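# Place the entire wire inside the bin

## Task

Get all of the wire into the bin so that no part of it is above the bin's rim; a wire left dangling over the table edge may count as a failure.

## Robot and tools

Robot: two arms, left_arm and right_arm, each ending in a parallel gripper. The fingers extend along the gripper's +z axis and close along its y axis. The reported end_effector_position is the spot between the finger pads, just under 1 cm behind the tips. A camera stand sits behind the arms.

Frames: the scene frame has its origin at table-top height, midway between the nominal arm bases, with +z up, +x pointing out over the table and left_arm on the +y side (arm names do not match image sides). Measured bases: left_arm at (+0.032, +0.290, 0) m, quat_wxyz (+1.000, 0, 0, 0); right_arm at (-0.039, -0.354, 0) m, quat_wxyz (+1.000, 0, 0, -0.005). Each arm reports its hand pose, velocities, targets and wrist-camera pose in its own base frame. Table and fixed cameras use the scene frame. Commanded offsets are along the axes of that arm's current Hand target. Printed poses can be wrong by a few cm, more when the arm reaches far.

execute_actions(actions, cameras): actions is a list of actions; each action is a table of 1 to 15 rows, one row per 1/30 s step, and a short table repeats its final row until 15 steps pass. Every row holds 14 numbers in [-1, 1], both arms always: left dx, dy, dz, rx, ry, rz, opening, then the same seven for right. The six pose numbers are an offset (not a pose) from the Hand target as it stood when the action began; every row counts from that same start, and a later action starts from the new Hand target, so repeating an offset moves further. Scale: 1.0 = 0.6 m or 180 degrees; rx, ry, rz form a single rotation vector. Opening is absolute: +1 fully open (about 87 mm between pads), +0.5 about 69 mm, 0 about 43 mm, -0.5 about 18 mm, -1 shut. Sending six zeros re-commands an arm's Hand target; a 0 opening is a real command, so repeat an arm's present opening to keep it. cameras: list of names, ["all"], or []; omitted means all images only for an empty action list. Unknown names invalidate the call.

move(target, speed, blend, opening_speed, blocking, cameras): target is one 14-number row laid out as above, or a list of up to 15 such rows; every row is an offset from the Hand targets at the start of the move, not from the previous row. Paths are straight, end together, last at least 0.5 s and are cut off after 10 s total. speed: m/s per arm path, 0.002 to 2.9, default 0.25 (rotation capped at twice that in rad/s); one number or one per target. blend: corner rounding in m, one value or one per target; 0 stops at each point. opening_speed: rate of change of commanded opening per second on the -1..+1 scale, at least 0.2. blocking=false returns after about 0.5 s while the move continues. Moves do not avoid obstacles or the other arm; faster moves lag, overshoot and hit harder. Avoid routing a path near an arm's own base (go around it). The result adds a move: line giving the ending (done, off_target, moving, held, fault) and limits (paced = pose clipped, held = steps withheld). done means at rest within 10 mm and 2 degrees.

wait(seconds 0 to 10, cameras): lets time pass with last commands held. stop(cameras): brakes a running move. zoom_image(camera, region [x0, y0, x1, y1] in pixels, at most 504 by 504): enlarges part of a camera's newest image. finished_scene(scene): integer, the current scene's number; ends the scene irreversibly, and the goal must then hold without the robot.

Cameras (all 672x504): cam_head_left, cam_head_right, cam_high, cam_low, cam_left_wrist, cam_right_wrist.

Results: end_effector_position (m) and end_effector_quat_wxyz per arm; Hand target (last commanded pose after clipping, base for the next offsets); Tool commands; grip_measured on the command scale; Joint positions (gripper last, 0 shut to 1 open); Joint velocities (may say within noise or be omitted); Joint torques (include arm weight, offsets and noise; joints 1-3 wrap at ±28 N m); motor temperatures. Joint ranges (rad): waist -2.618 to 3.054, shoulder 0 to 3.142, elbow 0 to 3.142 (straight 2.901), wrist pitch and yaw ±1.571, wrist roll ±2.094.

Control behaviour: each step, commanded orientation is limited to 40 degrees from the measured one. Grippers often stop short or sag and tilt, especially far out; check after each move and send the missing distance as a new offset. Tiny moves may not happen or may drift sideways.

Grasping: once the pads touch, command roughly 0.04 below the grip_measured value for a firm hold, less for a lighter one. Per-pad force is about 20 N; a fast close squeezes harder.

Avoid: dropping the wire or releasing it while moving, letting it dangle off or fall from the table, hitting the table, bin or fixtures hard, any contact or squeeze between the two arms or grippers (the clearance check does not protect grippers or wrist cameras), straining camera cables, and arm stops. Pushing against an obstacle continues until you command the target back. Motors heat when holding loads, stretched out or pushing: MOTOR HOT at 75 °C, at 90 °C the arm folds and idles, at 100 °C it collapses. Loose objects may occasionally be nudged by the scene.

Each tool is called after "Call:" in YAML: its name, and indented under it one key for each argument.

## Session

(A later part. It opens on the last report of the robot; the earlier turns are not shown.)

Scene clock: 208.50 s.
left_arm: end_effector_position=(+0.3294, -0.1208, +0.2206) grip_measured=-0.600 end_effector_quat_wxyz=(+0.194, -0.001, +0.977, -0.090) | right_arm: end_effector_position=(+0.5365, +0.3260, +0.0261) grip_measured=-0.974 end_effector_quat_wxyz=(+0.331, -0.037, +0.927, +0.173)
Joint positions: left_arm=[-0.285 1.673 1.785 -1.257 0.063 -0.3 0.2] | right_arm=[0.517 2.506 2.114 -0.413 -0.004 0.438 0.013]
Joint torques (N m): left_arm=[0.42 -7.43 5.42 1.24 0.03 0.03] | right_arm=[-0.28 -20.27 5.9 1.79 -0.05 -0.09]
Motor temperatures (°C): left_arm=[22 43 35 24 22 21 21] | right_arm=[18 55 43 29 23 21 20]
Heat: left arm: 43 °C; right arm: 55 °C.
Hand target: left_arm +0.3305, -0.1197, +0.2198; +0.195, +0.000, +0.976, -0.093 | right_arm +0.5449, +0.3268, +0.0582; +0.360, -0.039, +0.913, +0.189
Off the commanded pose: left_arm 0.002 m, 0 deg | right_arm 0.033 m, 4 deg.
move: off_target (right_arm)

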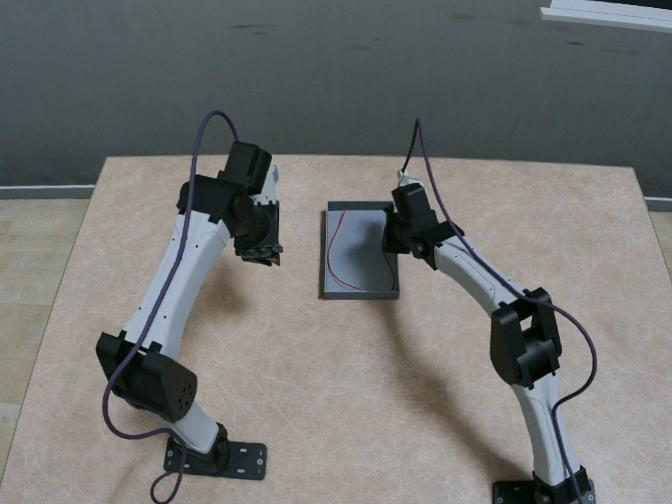

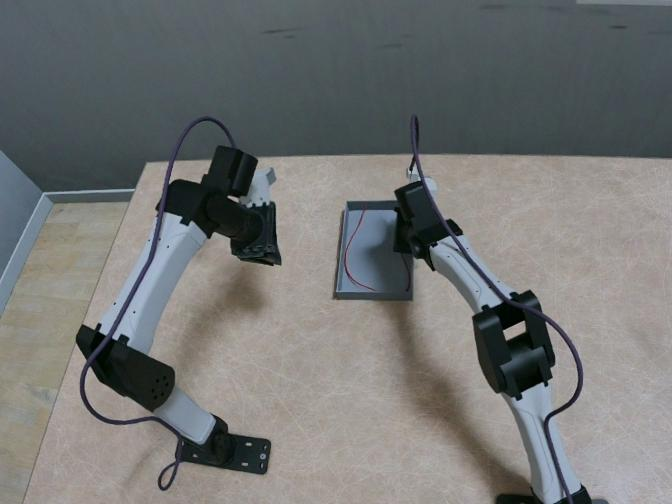

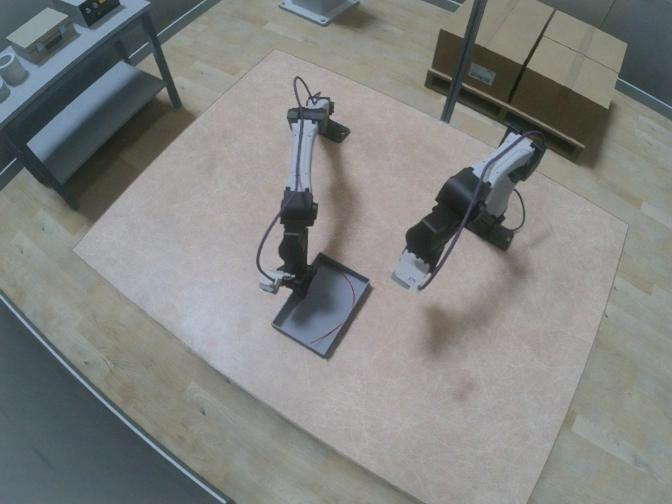

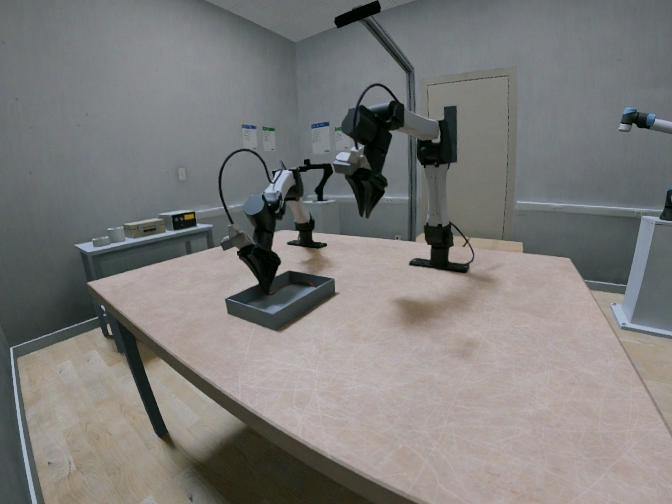

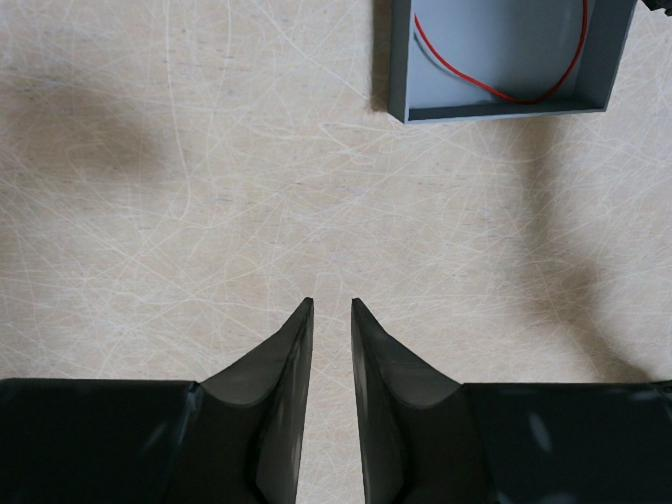

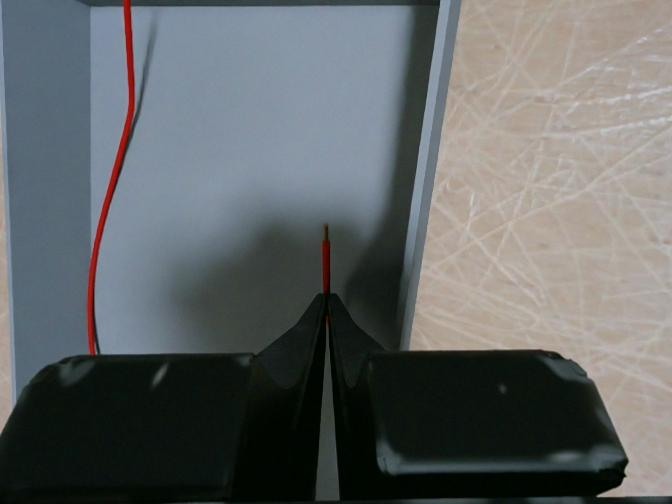

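Call:
move:
  target:
    - [0,0,0,0,0,0,-0.6,0,0,0,0,0,0,-0.6]
    - [0,0,0,0,0,0,-0.6,-0.034,0.016,-0.0335,0,0,0,-0.6]
    - [0,0,0,0,0,0,-0.6,-0.0425,0.0185,-0.1727,0,0,0,-0.6]
  speed: [0.1,0.06,0.12]
  opening_speed: 0.5
  cameras: ["all"]

Call:
zoom_image:
  camera: "cam_head_left"
  region: [280, 170, 532, 330]

Call:
zoom_image:
  camera: "cam_high"
  region: [230, 220, 402, 370]

Call:
zoom_image:
  camera: "cam_low"
  region: [210, 255, 350, 340]

Scene clock: 223.37 s.
left_arm: end_effector_position=(+0.3294, -0.1208, +0.2206) grip_measured=-0.600 end_effector_quat_wxyz=(+0.194, -0.001, +0.977, -0.090) | right_arm: end_effector_position=(+0.4963, +0.3022, +0.1242) grip_measured=-0.600 end_effector_quat_wxyz=(+0.343, -0.038, +0.921, +0.182)
Joint positions: left_arm=[-0.285 1.673 1.785 -1.257 0.063 -0.3 0.2] | right_arm=[0.513 2.205 1.961 -0.529 -0.011 0.436 0.2]
Joint torques (N m): left_arm=[0.39 -7.3 5.34 1.23 0.07 0.03] | right_arm=[-0.28 -18.39 5.55 1.56 -0.02 -0.1]
Motor temperatures (°C): left_arm=[22 42 35 24 22 21 21] | right_arm=[18 64 42 30 23 21 20]
Heat: left arm: 42 °C; right arm: 64 °C.
Hand target: left_arm +0.3305, -0.1197, +0.2198; +0.195, +0.000, +0.976, -0.093 | right_arm +0.4948, +0.2970, +0.1484; +0.360, -0.039, +0.913, +0.189
Off the commanded pose: left_arm 0.002 m, 0 deg | right_arm 0.025 m, 2 deg.
move: off_target (right_arm)

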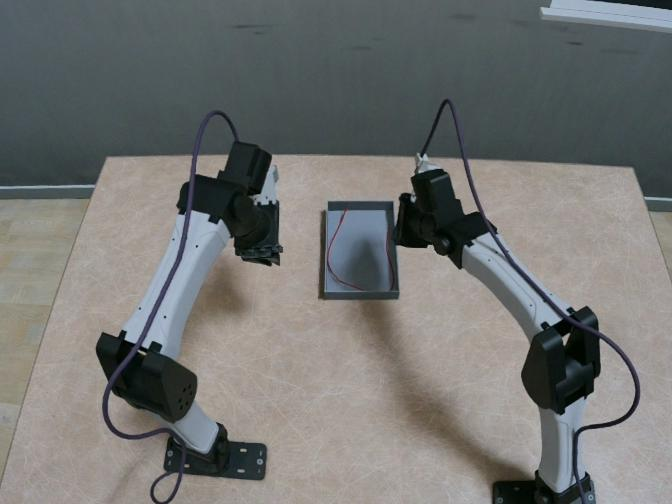

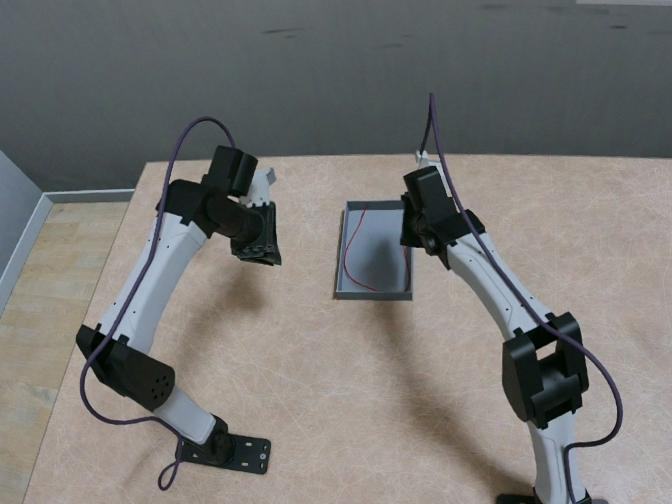

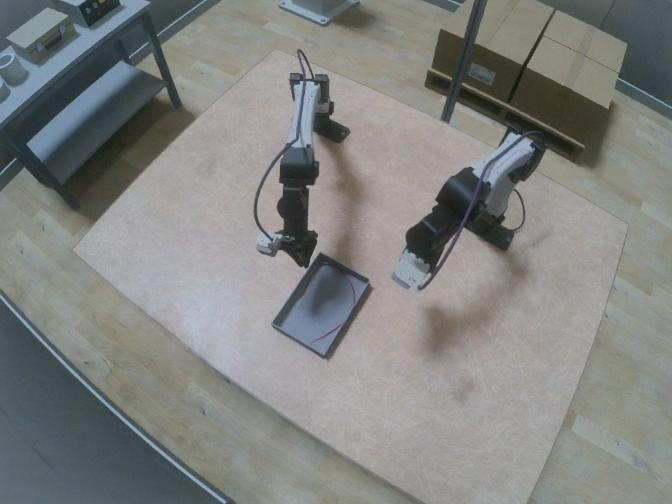

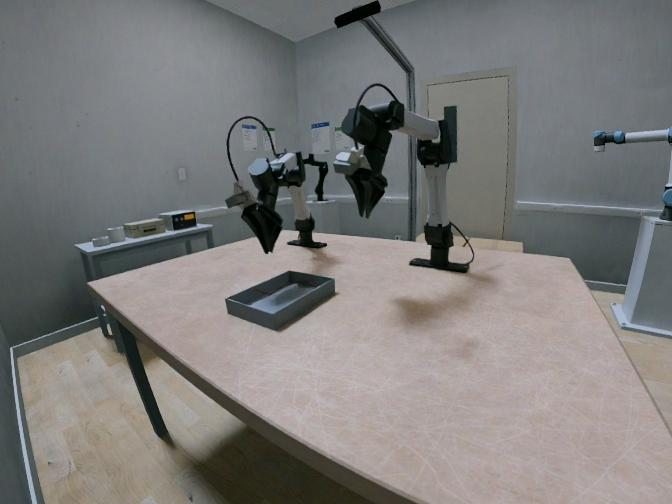

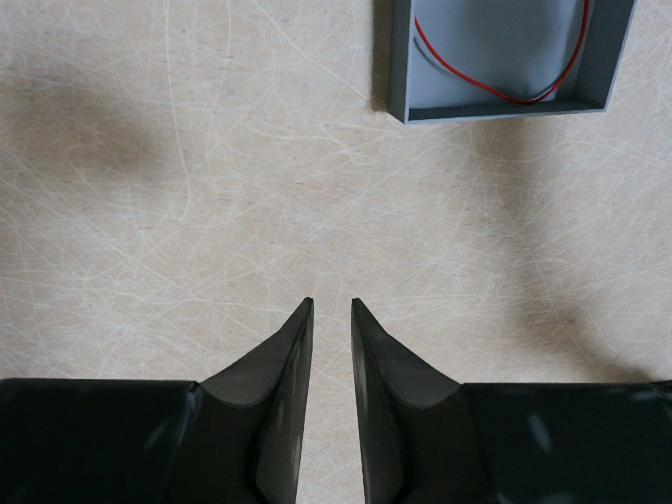

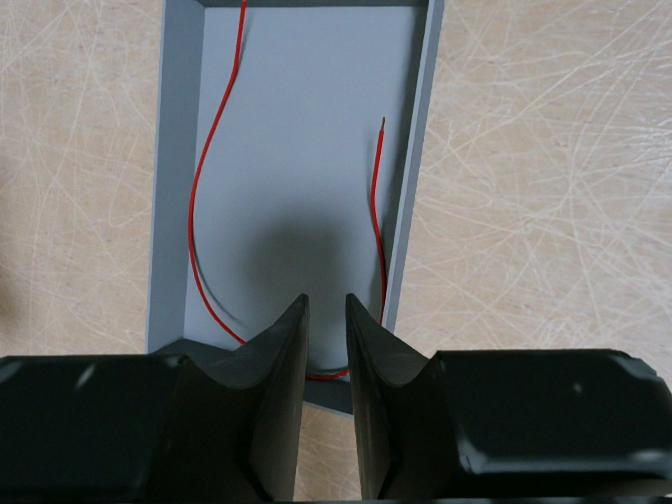

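Scaled by 2.000.

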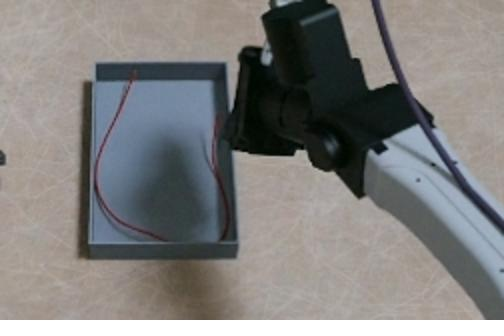

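Scaled by 2.930.

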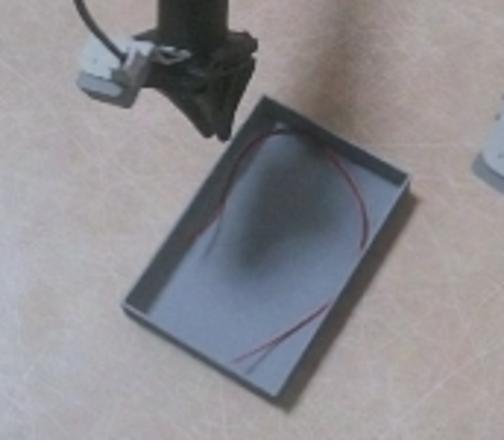

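Scaled by 3.600.

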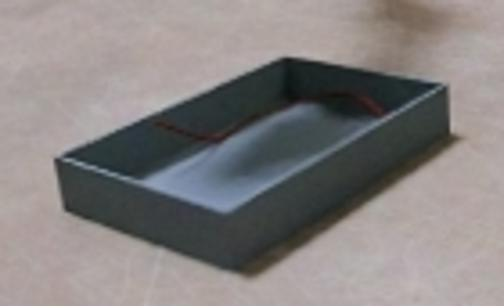

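Call:
zoom_image:
  camera: "cam_head_left"
  region: [315, 190, 415, 265]

Call:
zoom_image:
  camera: "cam_head_right"
  region: [325, 190, 425, 265]

Call:
zoom_image:
  camera: "cam_high"
  region: [265, 245, 385, 365]

Call:
zoom_image:
  camera: "cam_low"
  region: [220, 262, 300, 322]

Scaled by 5.040.

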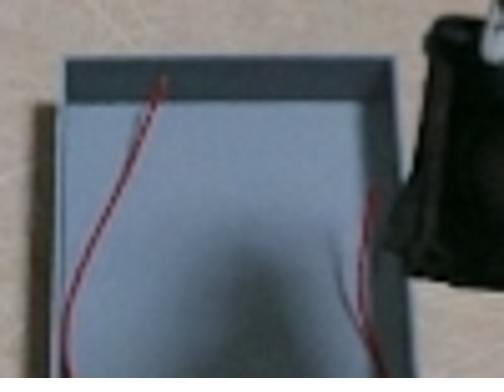

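Scaled by 5.040.

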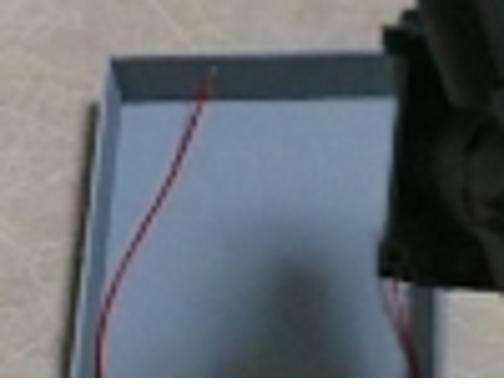

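Scaled by 4.200.

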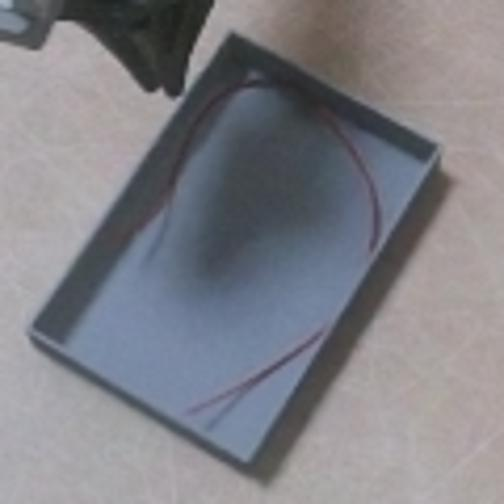

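Scaled by 6.300.

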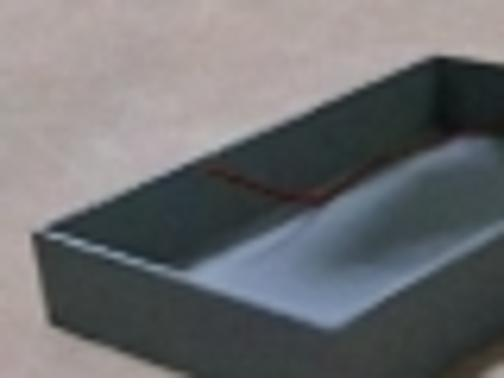

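Call:
move:
  target: [0,0,0,0,0,0,-0.6,0.0642,-0.2192,-0.3475,0,0,0,-0.6]
  speed: 0.25
  cameras: ["cam_head_left", "cam_head_right", "cam_high", "cam_low", "cam_right_wrist"]

Call:
zoom_image:
  camera: "cam_head_right"
  region: [325, 190, 425, 305]

Call:
zoom_image:
  camera: "cam_high"
  region: [265, 245, 385, 365]

Call:
zoom_image:
  camera: "cam_low"
  region: [220, 262, 340, 332]

Call:
zoom_image:
  camera: "cam_head_left"
  region: [315, 190, 415, 305]

Scene clock: 260.37 s.
left_arm: end_effector_position=(+0.3294, -0.1208, +0.2206) grip_measured=-0.600 end_effector_quat_wxyz=(+0.194, -0.001, +0.977, -0.090) | right_arm: end_effector_position=(+0.3630, +0.1007, +0.2176) grip_measured=-0.600 end_effector_quat_wxyz=(+0.356, -0.034, +0.915, +0.187)
Joint positions: left_arm=[-0.285 1.673 1.785 -1.257 0.063 -0.3 0.2] | right_arm=[0.118 1.429 1.354 -0.709 -0.292 0.166 0.2]
Joint torques (N m): left_arm=[0.54 -7.35 5.46 1.25 0.05 0.02] | right_arm=[-0.09 -7.75 5.82 1.49 -0.18 -0.12]
Motor temperatures (°C): left_arm=[22 39 35 24 22 21 21] | right_arm=[18 68 38 30 23 21 20]
Heat: left arm: 39 °C; right arm: 68 °C.
Hand target: left_arm +0.3305, -0.1197, +0.2198; +0.195, +0.000, +0.976, -0.093 | right_arm +0.3597, +0.1000, +0.2204; +0.360, -0.039, +0.913, +0.189
Off the commanded pose: left_arm 0.002 m, 0 deg | right_arm 0.005 m, 1 deg.
move: done
Images, in order (width x height): cam_head_left 672x504, cam_head_right 672x504, cam_high 672x504, cam_low 672x504, cam_right_wrist 672x504.

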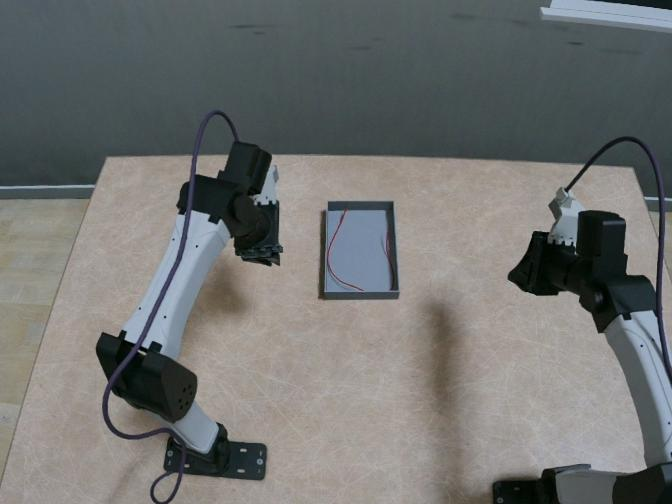

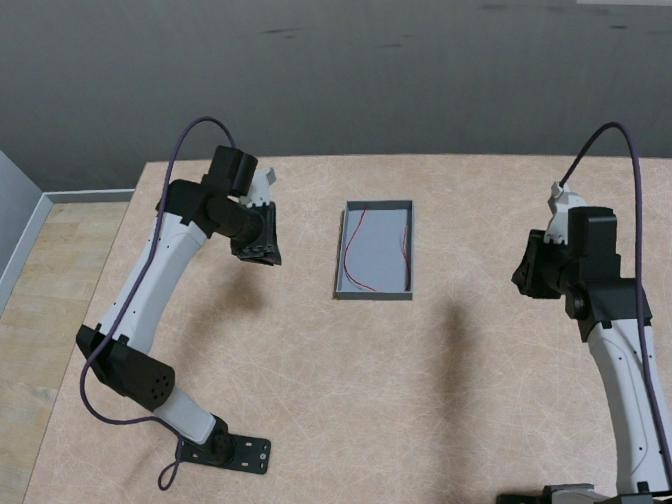

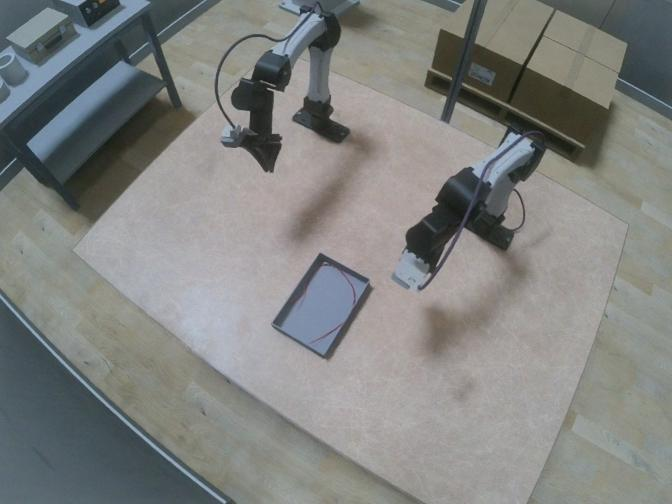

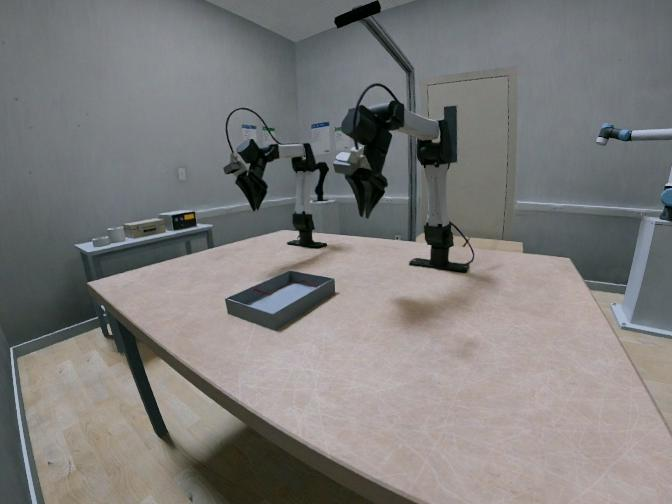

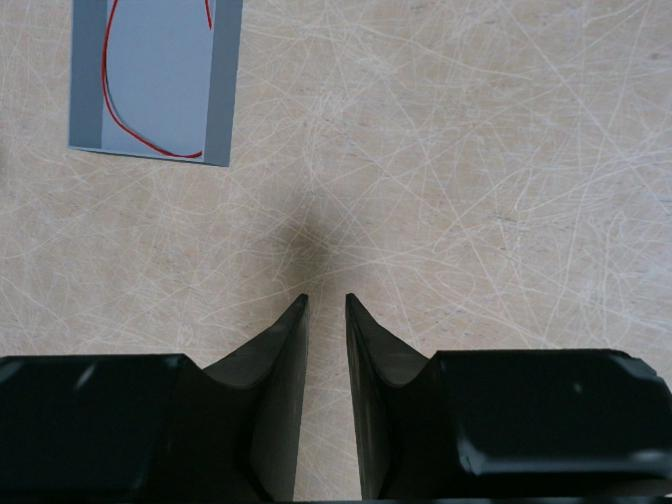

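Scaled by 4.383.

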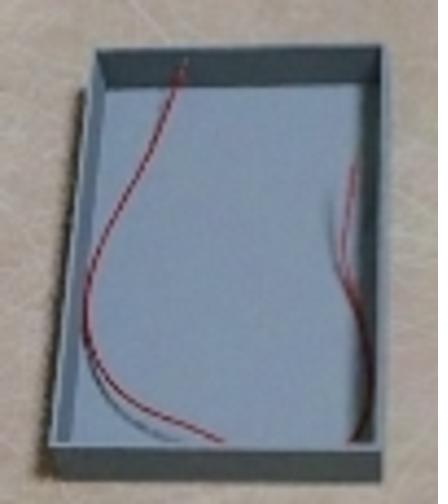

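Scaled by 4.200.

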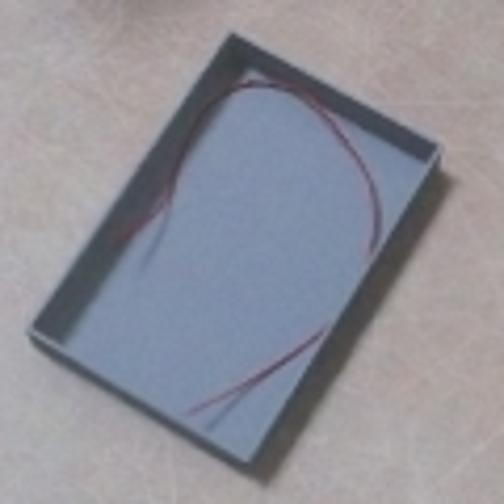

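Scaled by 4.200.

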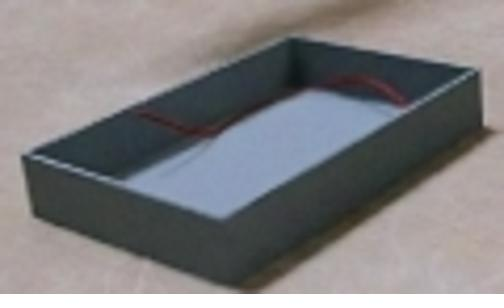

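Scaled by 4.383.

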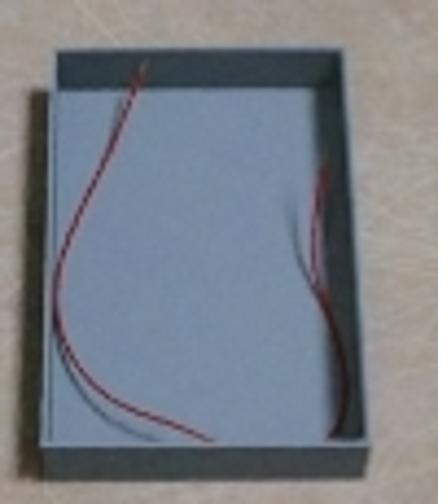

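Call:
zoom_image:
  camera: "cam_high"
  region: [265, 315, 345, 365]

Call:
zoom_image:
  camera: "cam_low"
  region: [222, 268, 272, 308]

Call:
zoom_image:
  camera: "cam_high"
  region: [270, 275, 320, 335]

Scaled by 6.300.

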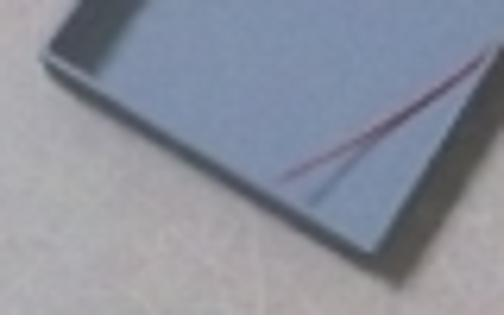

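Scaled by 10.080.

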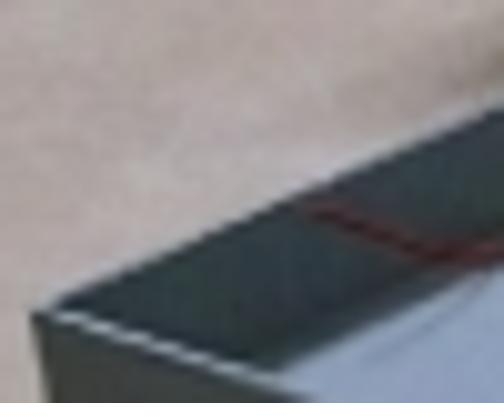

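Scaled by 8.400.

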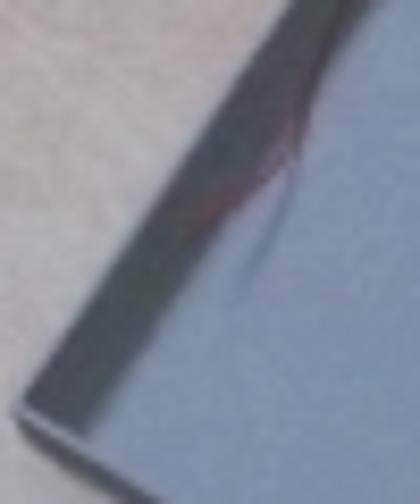

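Call:
move:
  target: [-0.1603,-0.3147,0.3507,0.0468,-0.076,0.1853,-1,0,0,0,0,0,0,-0.6]
  speed: 0.2
  cameras: ["cam_left_wrist", "cam_head_left", "cam_head_right"]

Scene clock: 337.67 s.
left_arm: end_effector_position=(+0.4924, -0.3388, +0.1016) grip_measured=-1.000 end_effector_quat_wxyz=(+0.329, +0.278, +0.896, -0.107) | right_arm: end_effector_position=(+0.3629, +0.1007, +0.2175) grip_measured=-0.600 end_effector_quat_wxyz=(+0.356, -0.034, +0.915, +0.187)
Joint positions: left_arm=[-0.599 2.414 2.291 -0.742 0.01 -0.002 0] | right_arm=[0.118 1.429 1.354 -0.71 -0.292 0.166 0.2]
Joint torques (N m): left_arm=[-0.62 -12.46 8.47 1.38 -0.11 0.02] | right_arm=[-0.05 -7.76 5.83 1.51 -0.18 -0.1]
Motor temperatures (°C): left_arm=[22 38 35 25 22 21 21] | right_arm=[18 44 37 31 23 21 19]
Heat: left arm: 38 °C; right arm: 44 °C.
Hand target: left_arm +0.4925, -0.3403, +0.1003; +0.327, +0.283, +0.896, -0.103 | right_arm +0.3597, +0.0999, +0.2204; +0.360, -0.039, +0.913, +0.189
Off the commanded pose: left_arm 0.002 m, 1 deg | right_arm 0.004 m, 1 deg.
move: done
Images, in order (width x height): cam_head_left 672x504, cam_head_right 672x504, cam_left_wrist 672x504.

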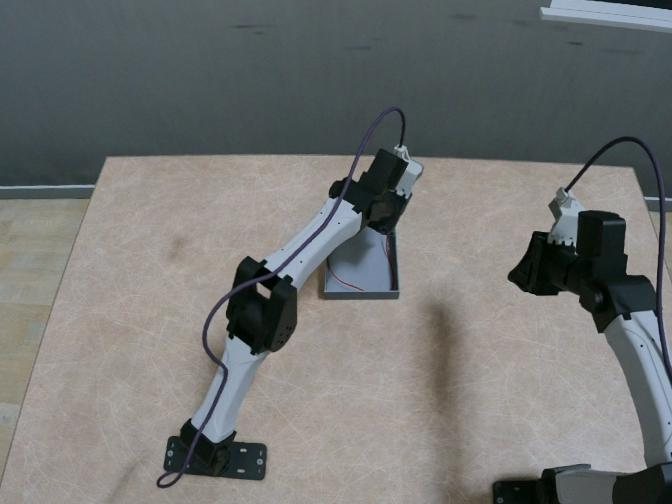

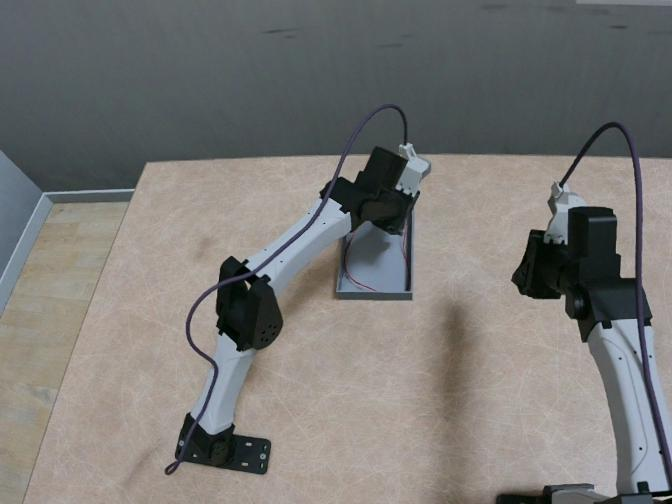

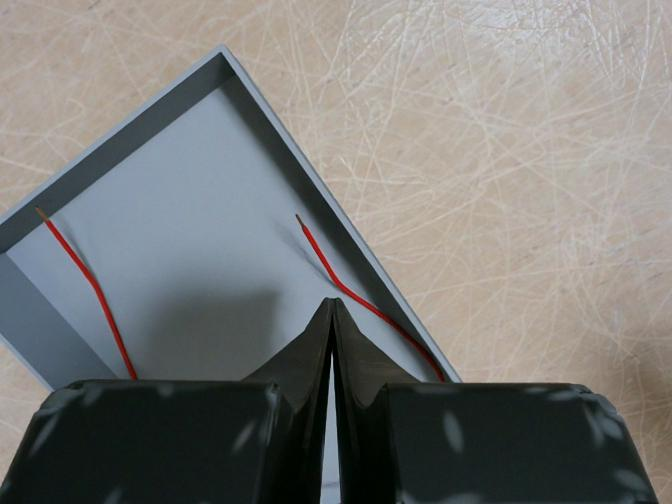

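Call:
move:
  target:
    - [0.0428,0.0183,0.073,0,0,0,-1,0,0,0,0,0,0,-0.6]
    - [0.075,0.0183,0.1113,0,0,0,-1,0,0,0,0,0,0,-0.6]
  speed: [0.12,0.05]
  blend: [0.01,0]
  cameras: ["cam_left_wrist", "cam_low"]

Call:
zoom_image:
  camera: "cam_low"
  region: [220, 262, 340, 332]

Scene clock: 379.03 s.
left_arm: end_effector_position=(+0.5046, -0.3402, +0.0326) grip_measured=-1.000 end_effector_quat_wxyz=(+0.333, +0.281, +0.894, -0.105) | right_arm: end_effector_position=(+0.3629, +0.1007, +0.2175) grip_measured=-0.600 end_effector_quat_wxyz=(+0.356, -0.034, +0.915, +0.187)
Joint positions: left_arm=[-0.591 2.468 2.109 -0.499 0.012 0.014 0] | right_arm=[0.118 1.429 1.354 -0.71 -0.292 0.166 0.2]
Joint torques (N m): left_arm=[0.61 -12.31 5.81 1.72 0.03 -0.01] | right_arm=[-0.08 -7.77 5.83 1.51 -0.18 -0.1]
Motor temperatures (°C): left_arm=[22 45 38 26 22 21 21] | right_arm=[18 42 37 31 23 21 19]
Heat: left arm: 45 °C; right arm: 42 °C.
Hand target: left_arm +0.5058, -0.3362, +0.0200; +0.326, +0.283, +0.896, -0.103 | right_arm +0.3597, +0.0999, +0.2204; +0.360, -0.039, +0.913, +0.189
Off the commanded pose: left_arm 0.013 m, 1 deg | right_arm 0.004 m, 1 deg.
move: off_target (left_arm)
Images, in order (width x height): cam_low 672x504, cam_left_wrist 672x504.

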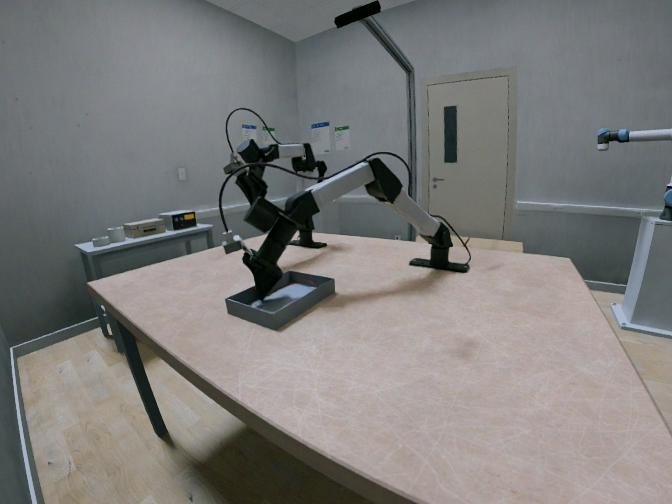

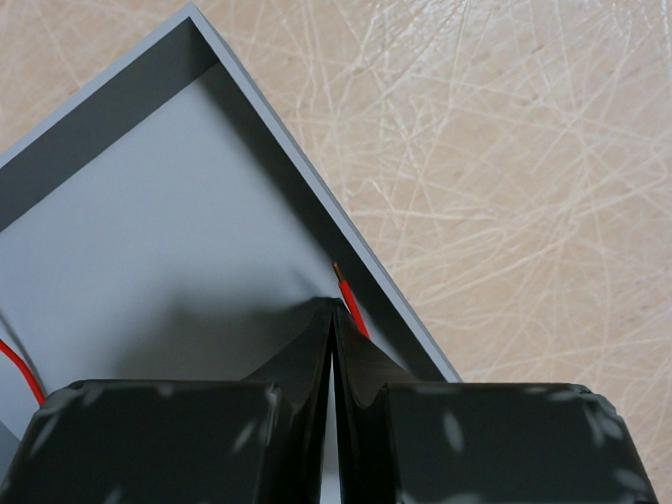

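Scaled by 4.200.

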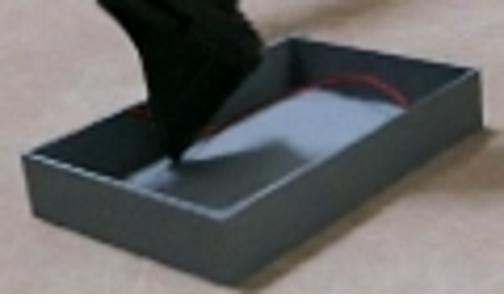

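Call:
move:
  target:
    - [-0.0644,0,-0.0766,0,0,0,-1,0,0,0,0,0,0,-0.6]
    - [-0.0538,-0.0183,-0.0638,0,0,0,-1,0,0,0,0,0,0,-0.6]
    - [0.0127,-0.0183,0.0153,0,0,0,-1,0,0,0,0,0,0,-0.6]
  speed: [0.12,0.08,0.05]
  cameras: ["cam_left_wrist", "cam_low"]

Call:
zoom_image:
  camera: "cam_low"
  region: [220, 262, 340, 332]

Scene clock: 394.10 s.
left_arm: end_effector_position=(+0.5084, -0.3459, +0.0311) grip_measured=-1.000 end_effector_quat_wxyz=(+0.348, +0.280, +0.888, -0.110) | right_arm: end_effector_position=(+0.3629, +0.1007, +0.2175) grip_measured=-0.600 end_effector_quat_wxyz=(+0.356, -0.034, +0.915, +0.187)
Joint positions: left_arm=[-0.595 2.468 2.085 -0.441 0.012 0.012 0] | right_arm=[0.118 1.429 1.354 -0.71 -0.292 0.166 0.2]
Joint torques (N m): left_arm=[-1.11 -11.66 5.24 1.58 -0.12 -0.12] | right_arm=[-0.06 -7.76 5.79 1.51 -0.18 -0.1]
Heat: left arm: 46 °C; right arm: 41 °C.
Hand target: left_arm +0.4995, -0.3453, +0.0081; +0.326, +0.283, +0.896, -0.103 | right_arm +0.3597, +0.0999, +0.2204; +0.360, -0.039, +0.913, +0.189
Off the commanded pose: left_arm 0.025 m, 3 deg | right_arm 0.004 m, 1 deg.
move: off_target (left_arm)
Images, in order (width x height): cam_low 672x504, cam_left_wrist 672x504.

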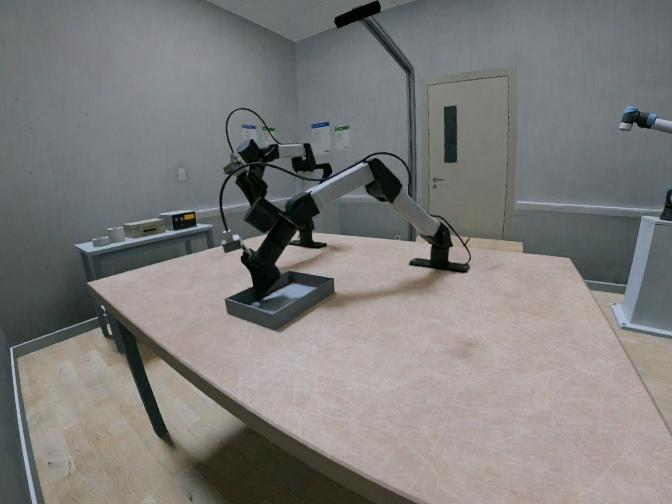

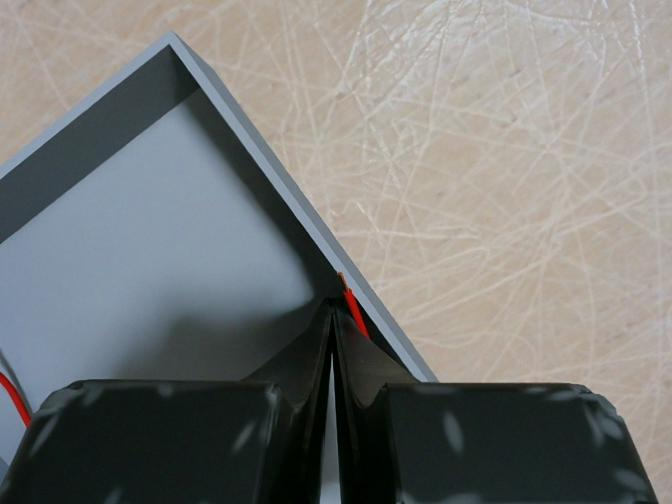

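Scaled by 4.200.

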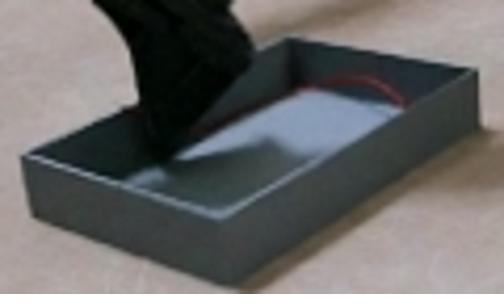

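Call:
move:
  target:
    - [-0.0687,0,-0.0817,0,0,0,-1,0,0,0,0,0,0,-0.6]
    - [-0.0685,0.0177,-0.0818,0,0,-0.15,-0.6,0,0,0,0,0,0,-0.6]
  speed: [0.12,0.12]
  cameras: ["cam_left_wrist", "cam_low", "cam_high"]

Call:
zoom_image:
  camera: "cam_low"
  region: [220, 262, 340, 332]

Scene clock: 415.23 s.
left_arm: end_effector_position=(+0.5039, -0.3396, +0.0672) grip_measured=-0.600 end_effector_quat_wxyz=(+0.291, +0.071, +0.938, -0.172) | right_arm: end_effector_position=(+0.3629, +0.1007, +0.2175) grip_measured=-0.600 end_effector_quat_wxyz=(+0.356, -0.034, +0.915, +0.187)
Joint positions: left_arm=[-0.555 2.468 2.248 -0.663 0.035 -0.416 0.2] | right_arm=[0.118 1.429 1.354 -0.71 -0.292 0.166 0.2]
Joint torques (N m): left_arm=[0.62 -15.27 5.94 1.57 0.02 -0.11] | right_arm=[-0.08 -7.73 5.85 1.51 -0.17 -0.1]
Heat: left arm: 47 °C; right arm: 41 °C.
Hand target: left_arm +0.5055, -0.3366, +0.0721; +0.293, +0.066, +0.937, -0.177 | right_arm +0.3597, +0.0999, +0.2204; +0.360, -0.039, +0.913, +0.189
Off the commanded pose: left_arm 0.006 m, 1 deg | right_arm 0.004 m, 1 deg.
move: done
Images, in order (width x height): cam_high 672x504, cam_low 672x504, cam_left_wrist 672x504.

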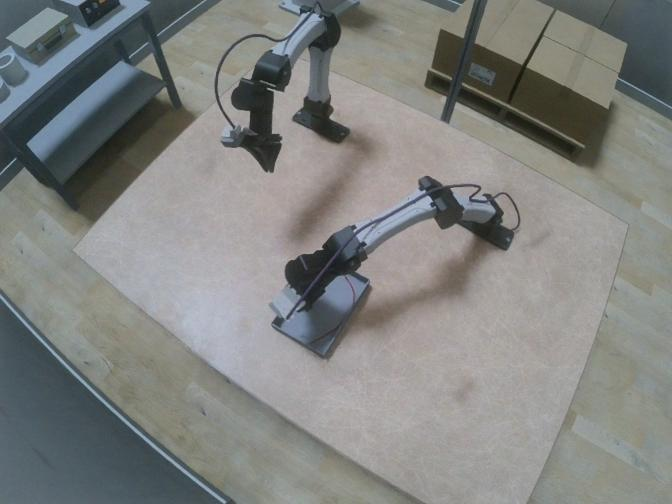

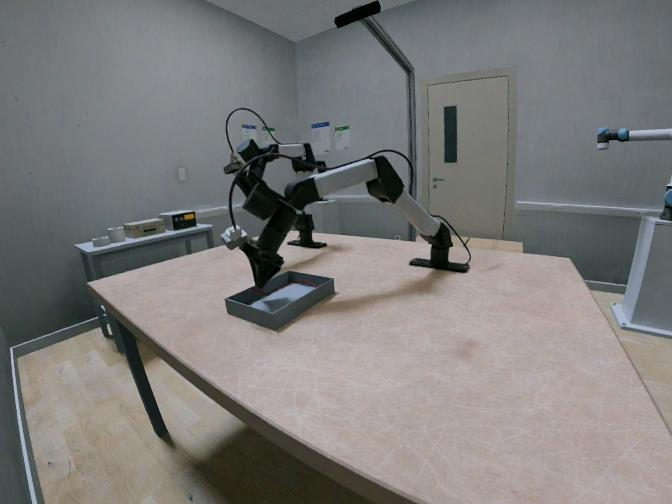

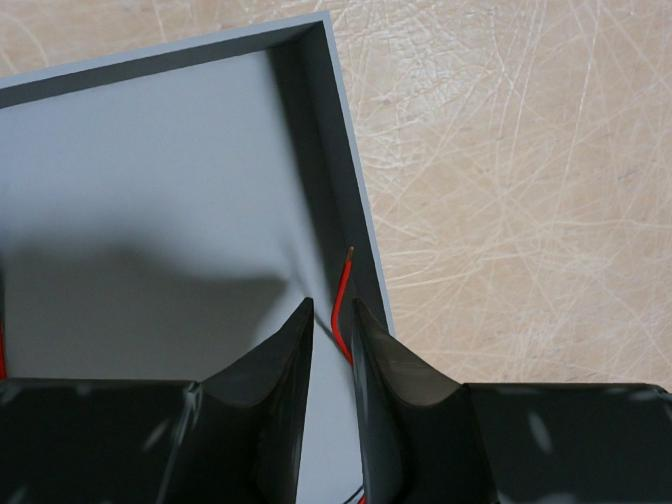

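Scaled by 4.200.

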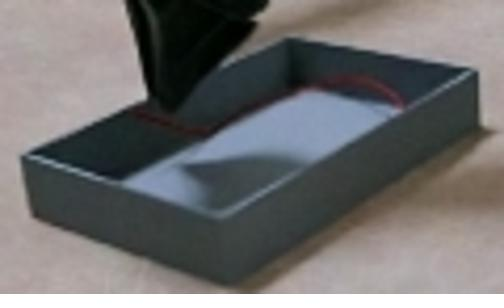

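Call:
zoom_image:
  camera: "cam_left_wrist"
  region: [270, 200, 430, 380]

Call:
zoom_image:
  camera: "cam_low"
  region: [230, 270, 290, 310]

Scaled by 2.800.

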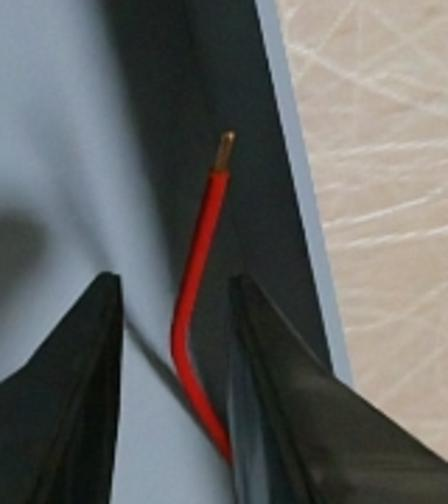

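Scaled by 8.400.

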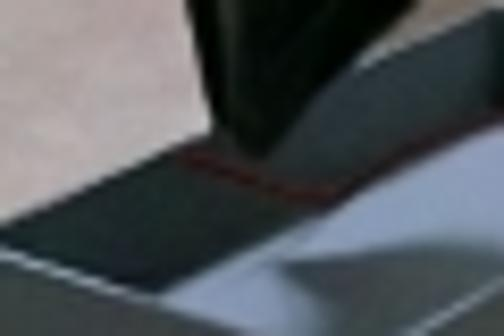

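Call:
move:
  target: [0.027,0.0072,0.036,0,0,0.06,-0.6,0,0,0,0,0,0,-0.6]
  speed: 0.06
  cameras: ["cam_left_wrist"]

Call:
zoom_image:
  camera: "cam_left_wrist"
  region: [270, 200, 430, 380]

Scene clock: 445.13 s.
left_arm: end_effector_position=(+0.5068, -0.3371, +0.0512) grip_measured=-0.600 end_effector_quat_wxyz=(+0.309, +0.147, +0.927, -0.152) | right_arm: end_effector_position=(+0.3629, +0.1007, +0.2175) grip_measured=-0.600 end_effector_quat_wxyz=(+0.356, -0.034, +0.915, +0.187)
Joint positions: left_arm=[-0.559 2.468 2.184 -0.585 0.035 -0.257 0.2] | right_arm=[0.118 1.429 1.354 -0.71 -0.292 0.166 0.2]
Joint torques (N m): left_arm=[-1.17 -13.49 5.93 1.67 -0.11 0.01] | right_arm=[-0.05 -7.75 5.83 1.52 -0.17 -0.1]
Motor temperatures (°C): left_arm=[22 51 36 27 22 21 21] | right_arm=[18 40 36 31 23 21 19]
Heat: left arm: 51 °C; right arm: 40 °C.
Hand target: left_arm +0.5046, -0.3402, +0.0450; +0.309, +0.154, +0.927, -0.148 | right_arm +0.3597, +0.0999, +0.2204; +0.360, -0.039, +0.913, +0.189
Off the commanded pose: left_arm 0.007 m, 1 deg | right_arm 0.004 m, 1 deg.
move: done
Images, in order (width x height): cam_left_wrist 672x504.

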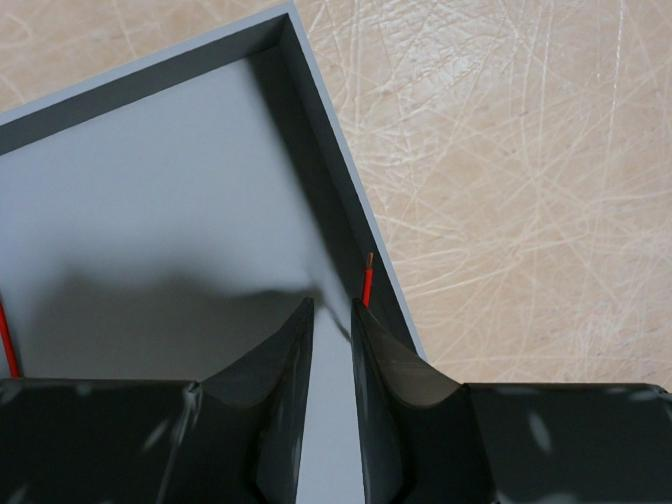

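Scaled by 2.800.

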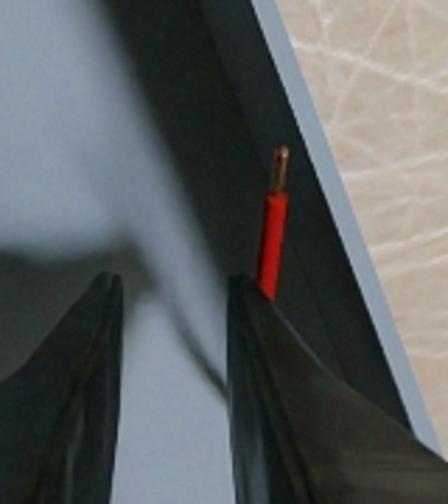

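Call:
move:
  target:
    - [-0.0309,-0.009,-0.0383,0,0,0,-0.72,0,0,0,0,0,0,-0.6]
    - [-0.029,-0.0267,-0.0358,0,0,0.03,-0.72,0,0,0,0,0,0,-0.6]
  speed: 0.1
  cameras: ["cam_left_wrist"]

Call:
zoom_image:
  camera: "cam_left_wrist"
  region: [270, 200, 430, 380]

Scene clock: 460.93 s.
left_arm: end_effector_position=(+0.5003, -0.3485, +0.0774) grip_measured=-0.720 end_effector_quat_wxyz=(+0.317, +0.193, +0.918, -0.139) | right_arm: end_effector_position=(+0.3629, +0.1007, +0.2175) grip_measured=-0.600 end_effector_quat_wxyz=(+0.356, -0.034, +0.915, +0.187)
Joint positions: left_arm=[-0.59 2.474 2.3 -0.691 0.02 -0.184 0.14] | right_arm=[0.118 1.429 1.354 -0.71 -0.292 0.166 0.2]
Joint torques (N m): left_arm=[-0.85 -12.49 8.81 1.41 -0.16 0.03] | right_arm=[-0.05 -7.72 5.85 1.51 -0.17 -0.1]
Heat: left arm: 51 °C; right arm: 40 °C.
Hand target: left_arm +0.5005, -0.3502, +0.0751; +0.315, +0.197, +0.919, -0.133 | right_arm +0.3597, +0.0999, +0.2204; +0.360, -0.039, +0.913, +0.189
Off the commanded pose: left_arm 0.003 m, 1 deg | right_arm 0.004 m, 1 deg.
move: done
Images, in order (width x height): cam_left_wrist 672x504.

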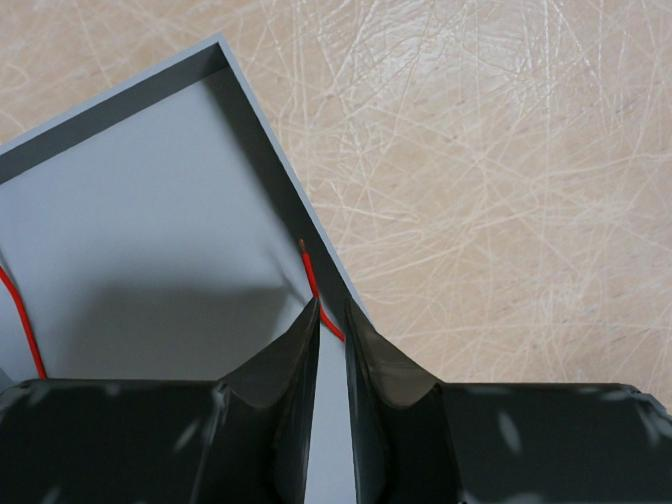

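Scaled by 2.800.

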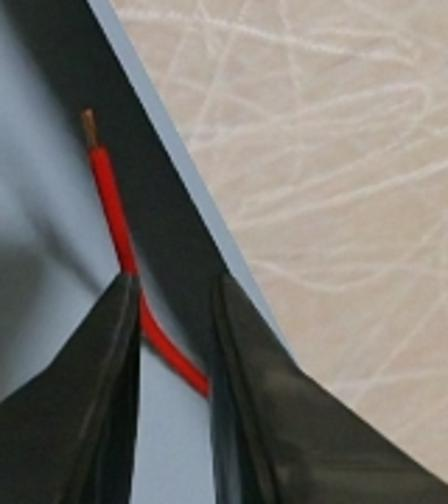

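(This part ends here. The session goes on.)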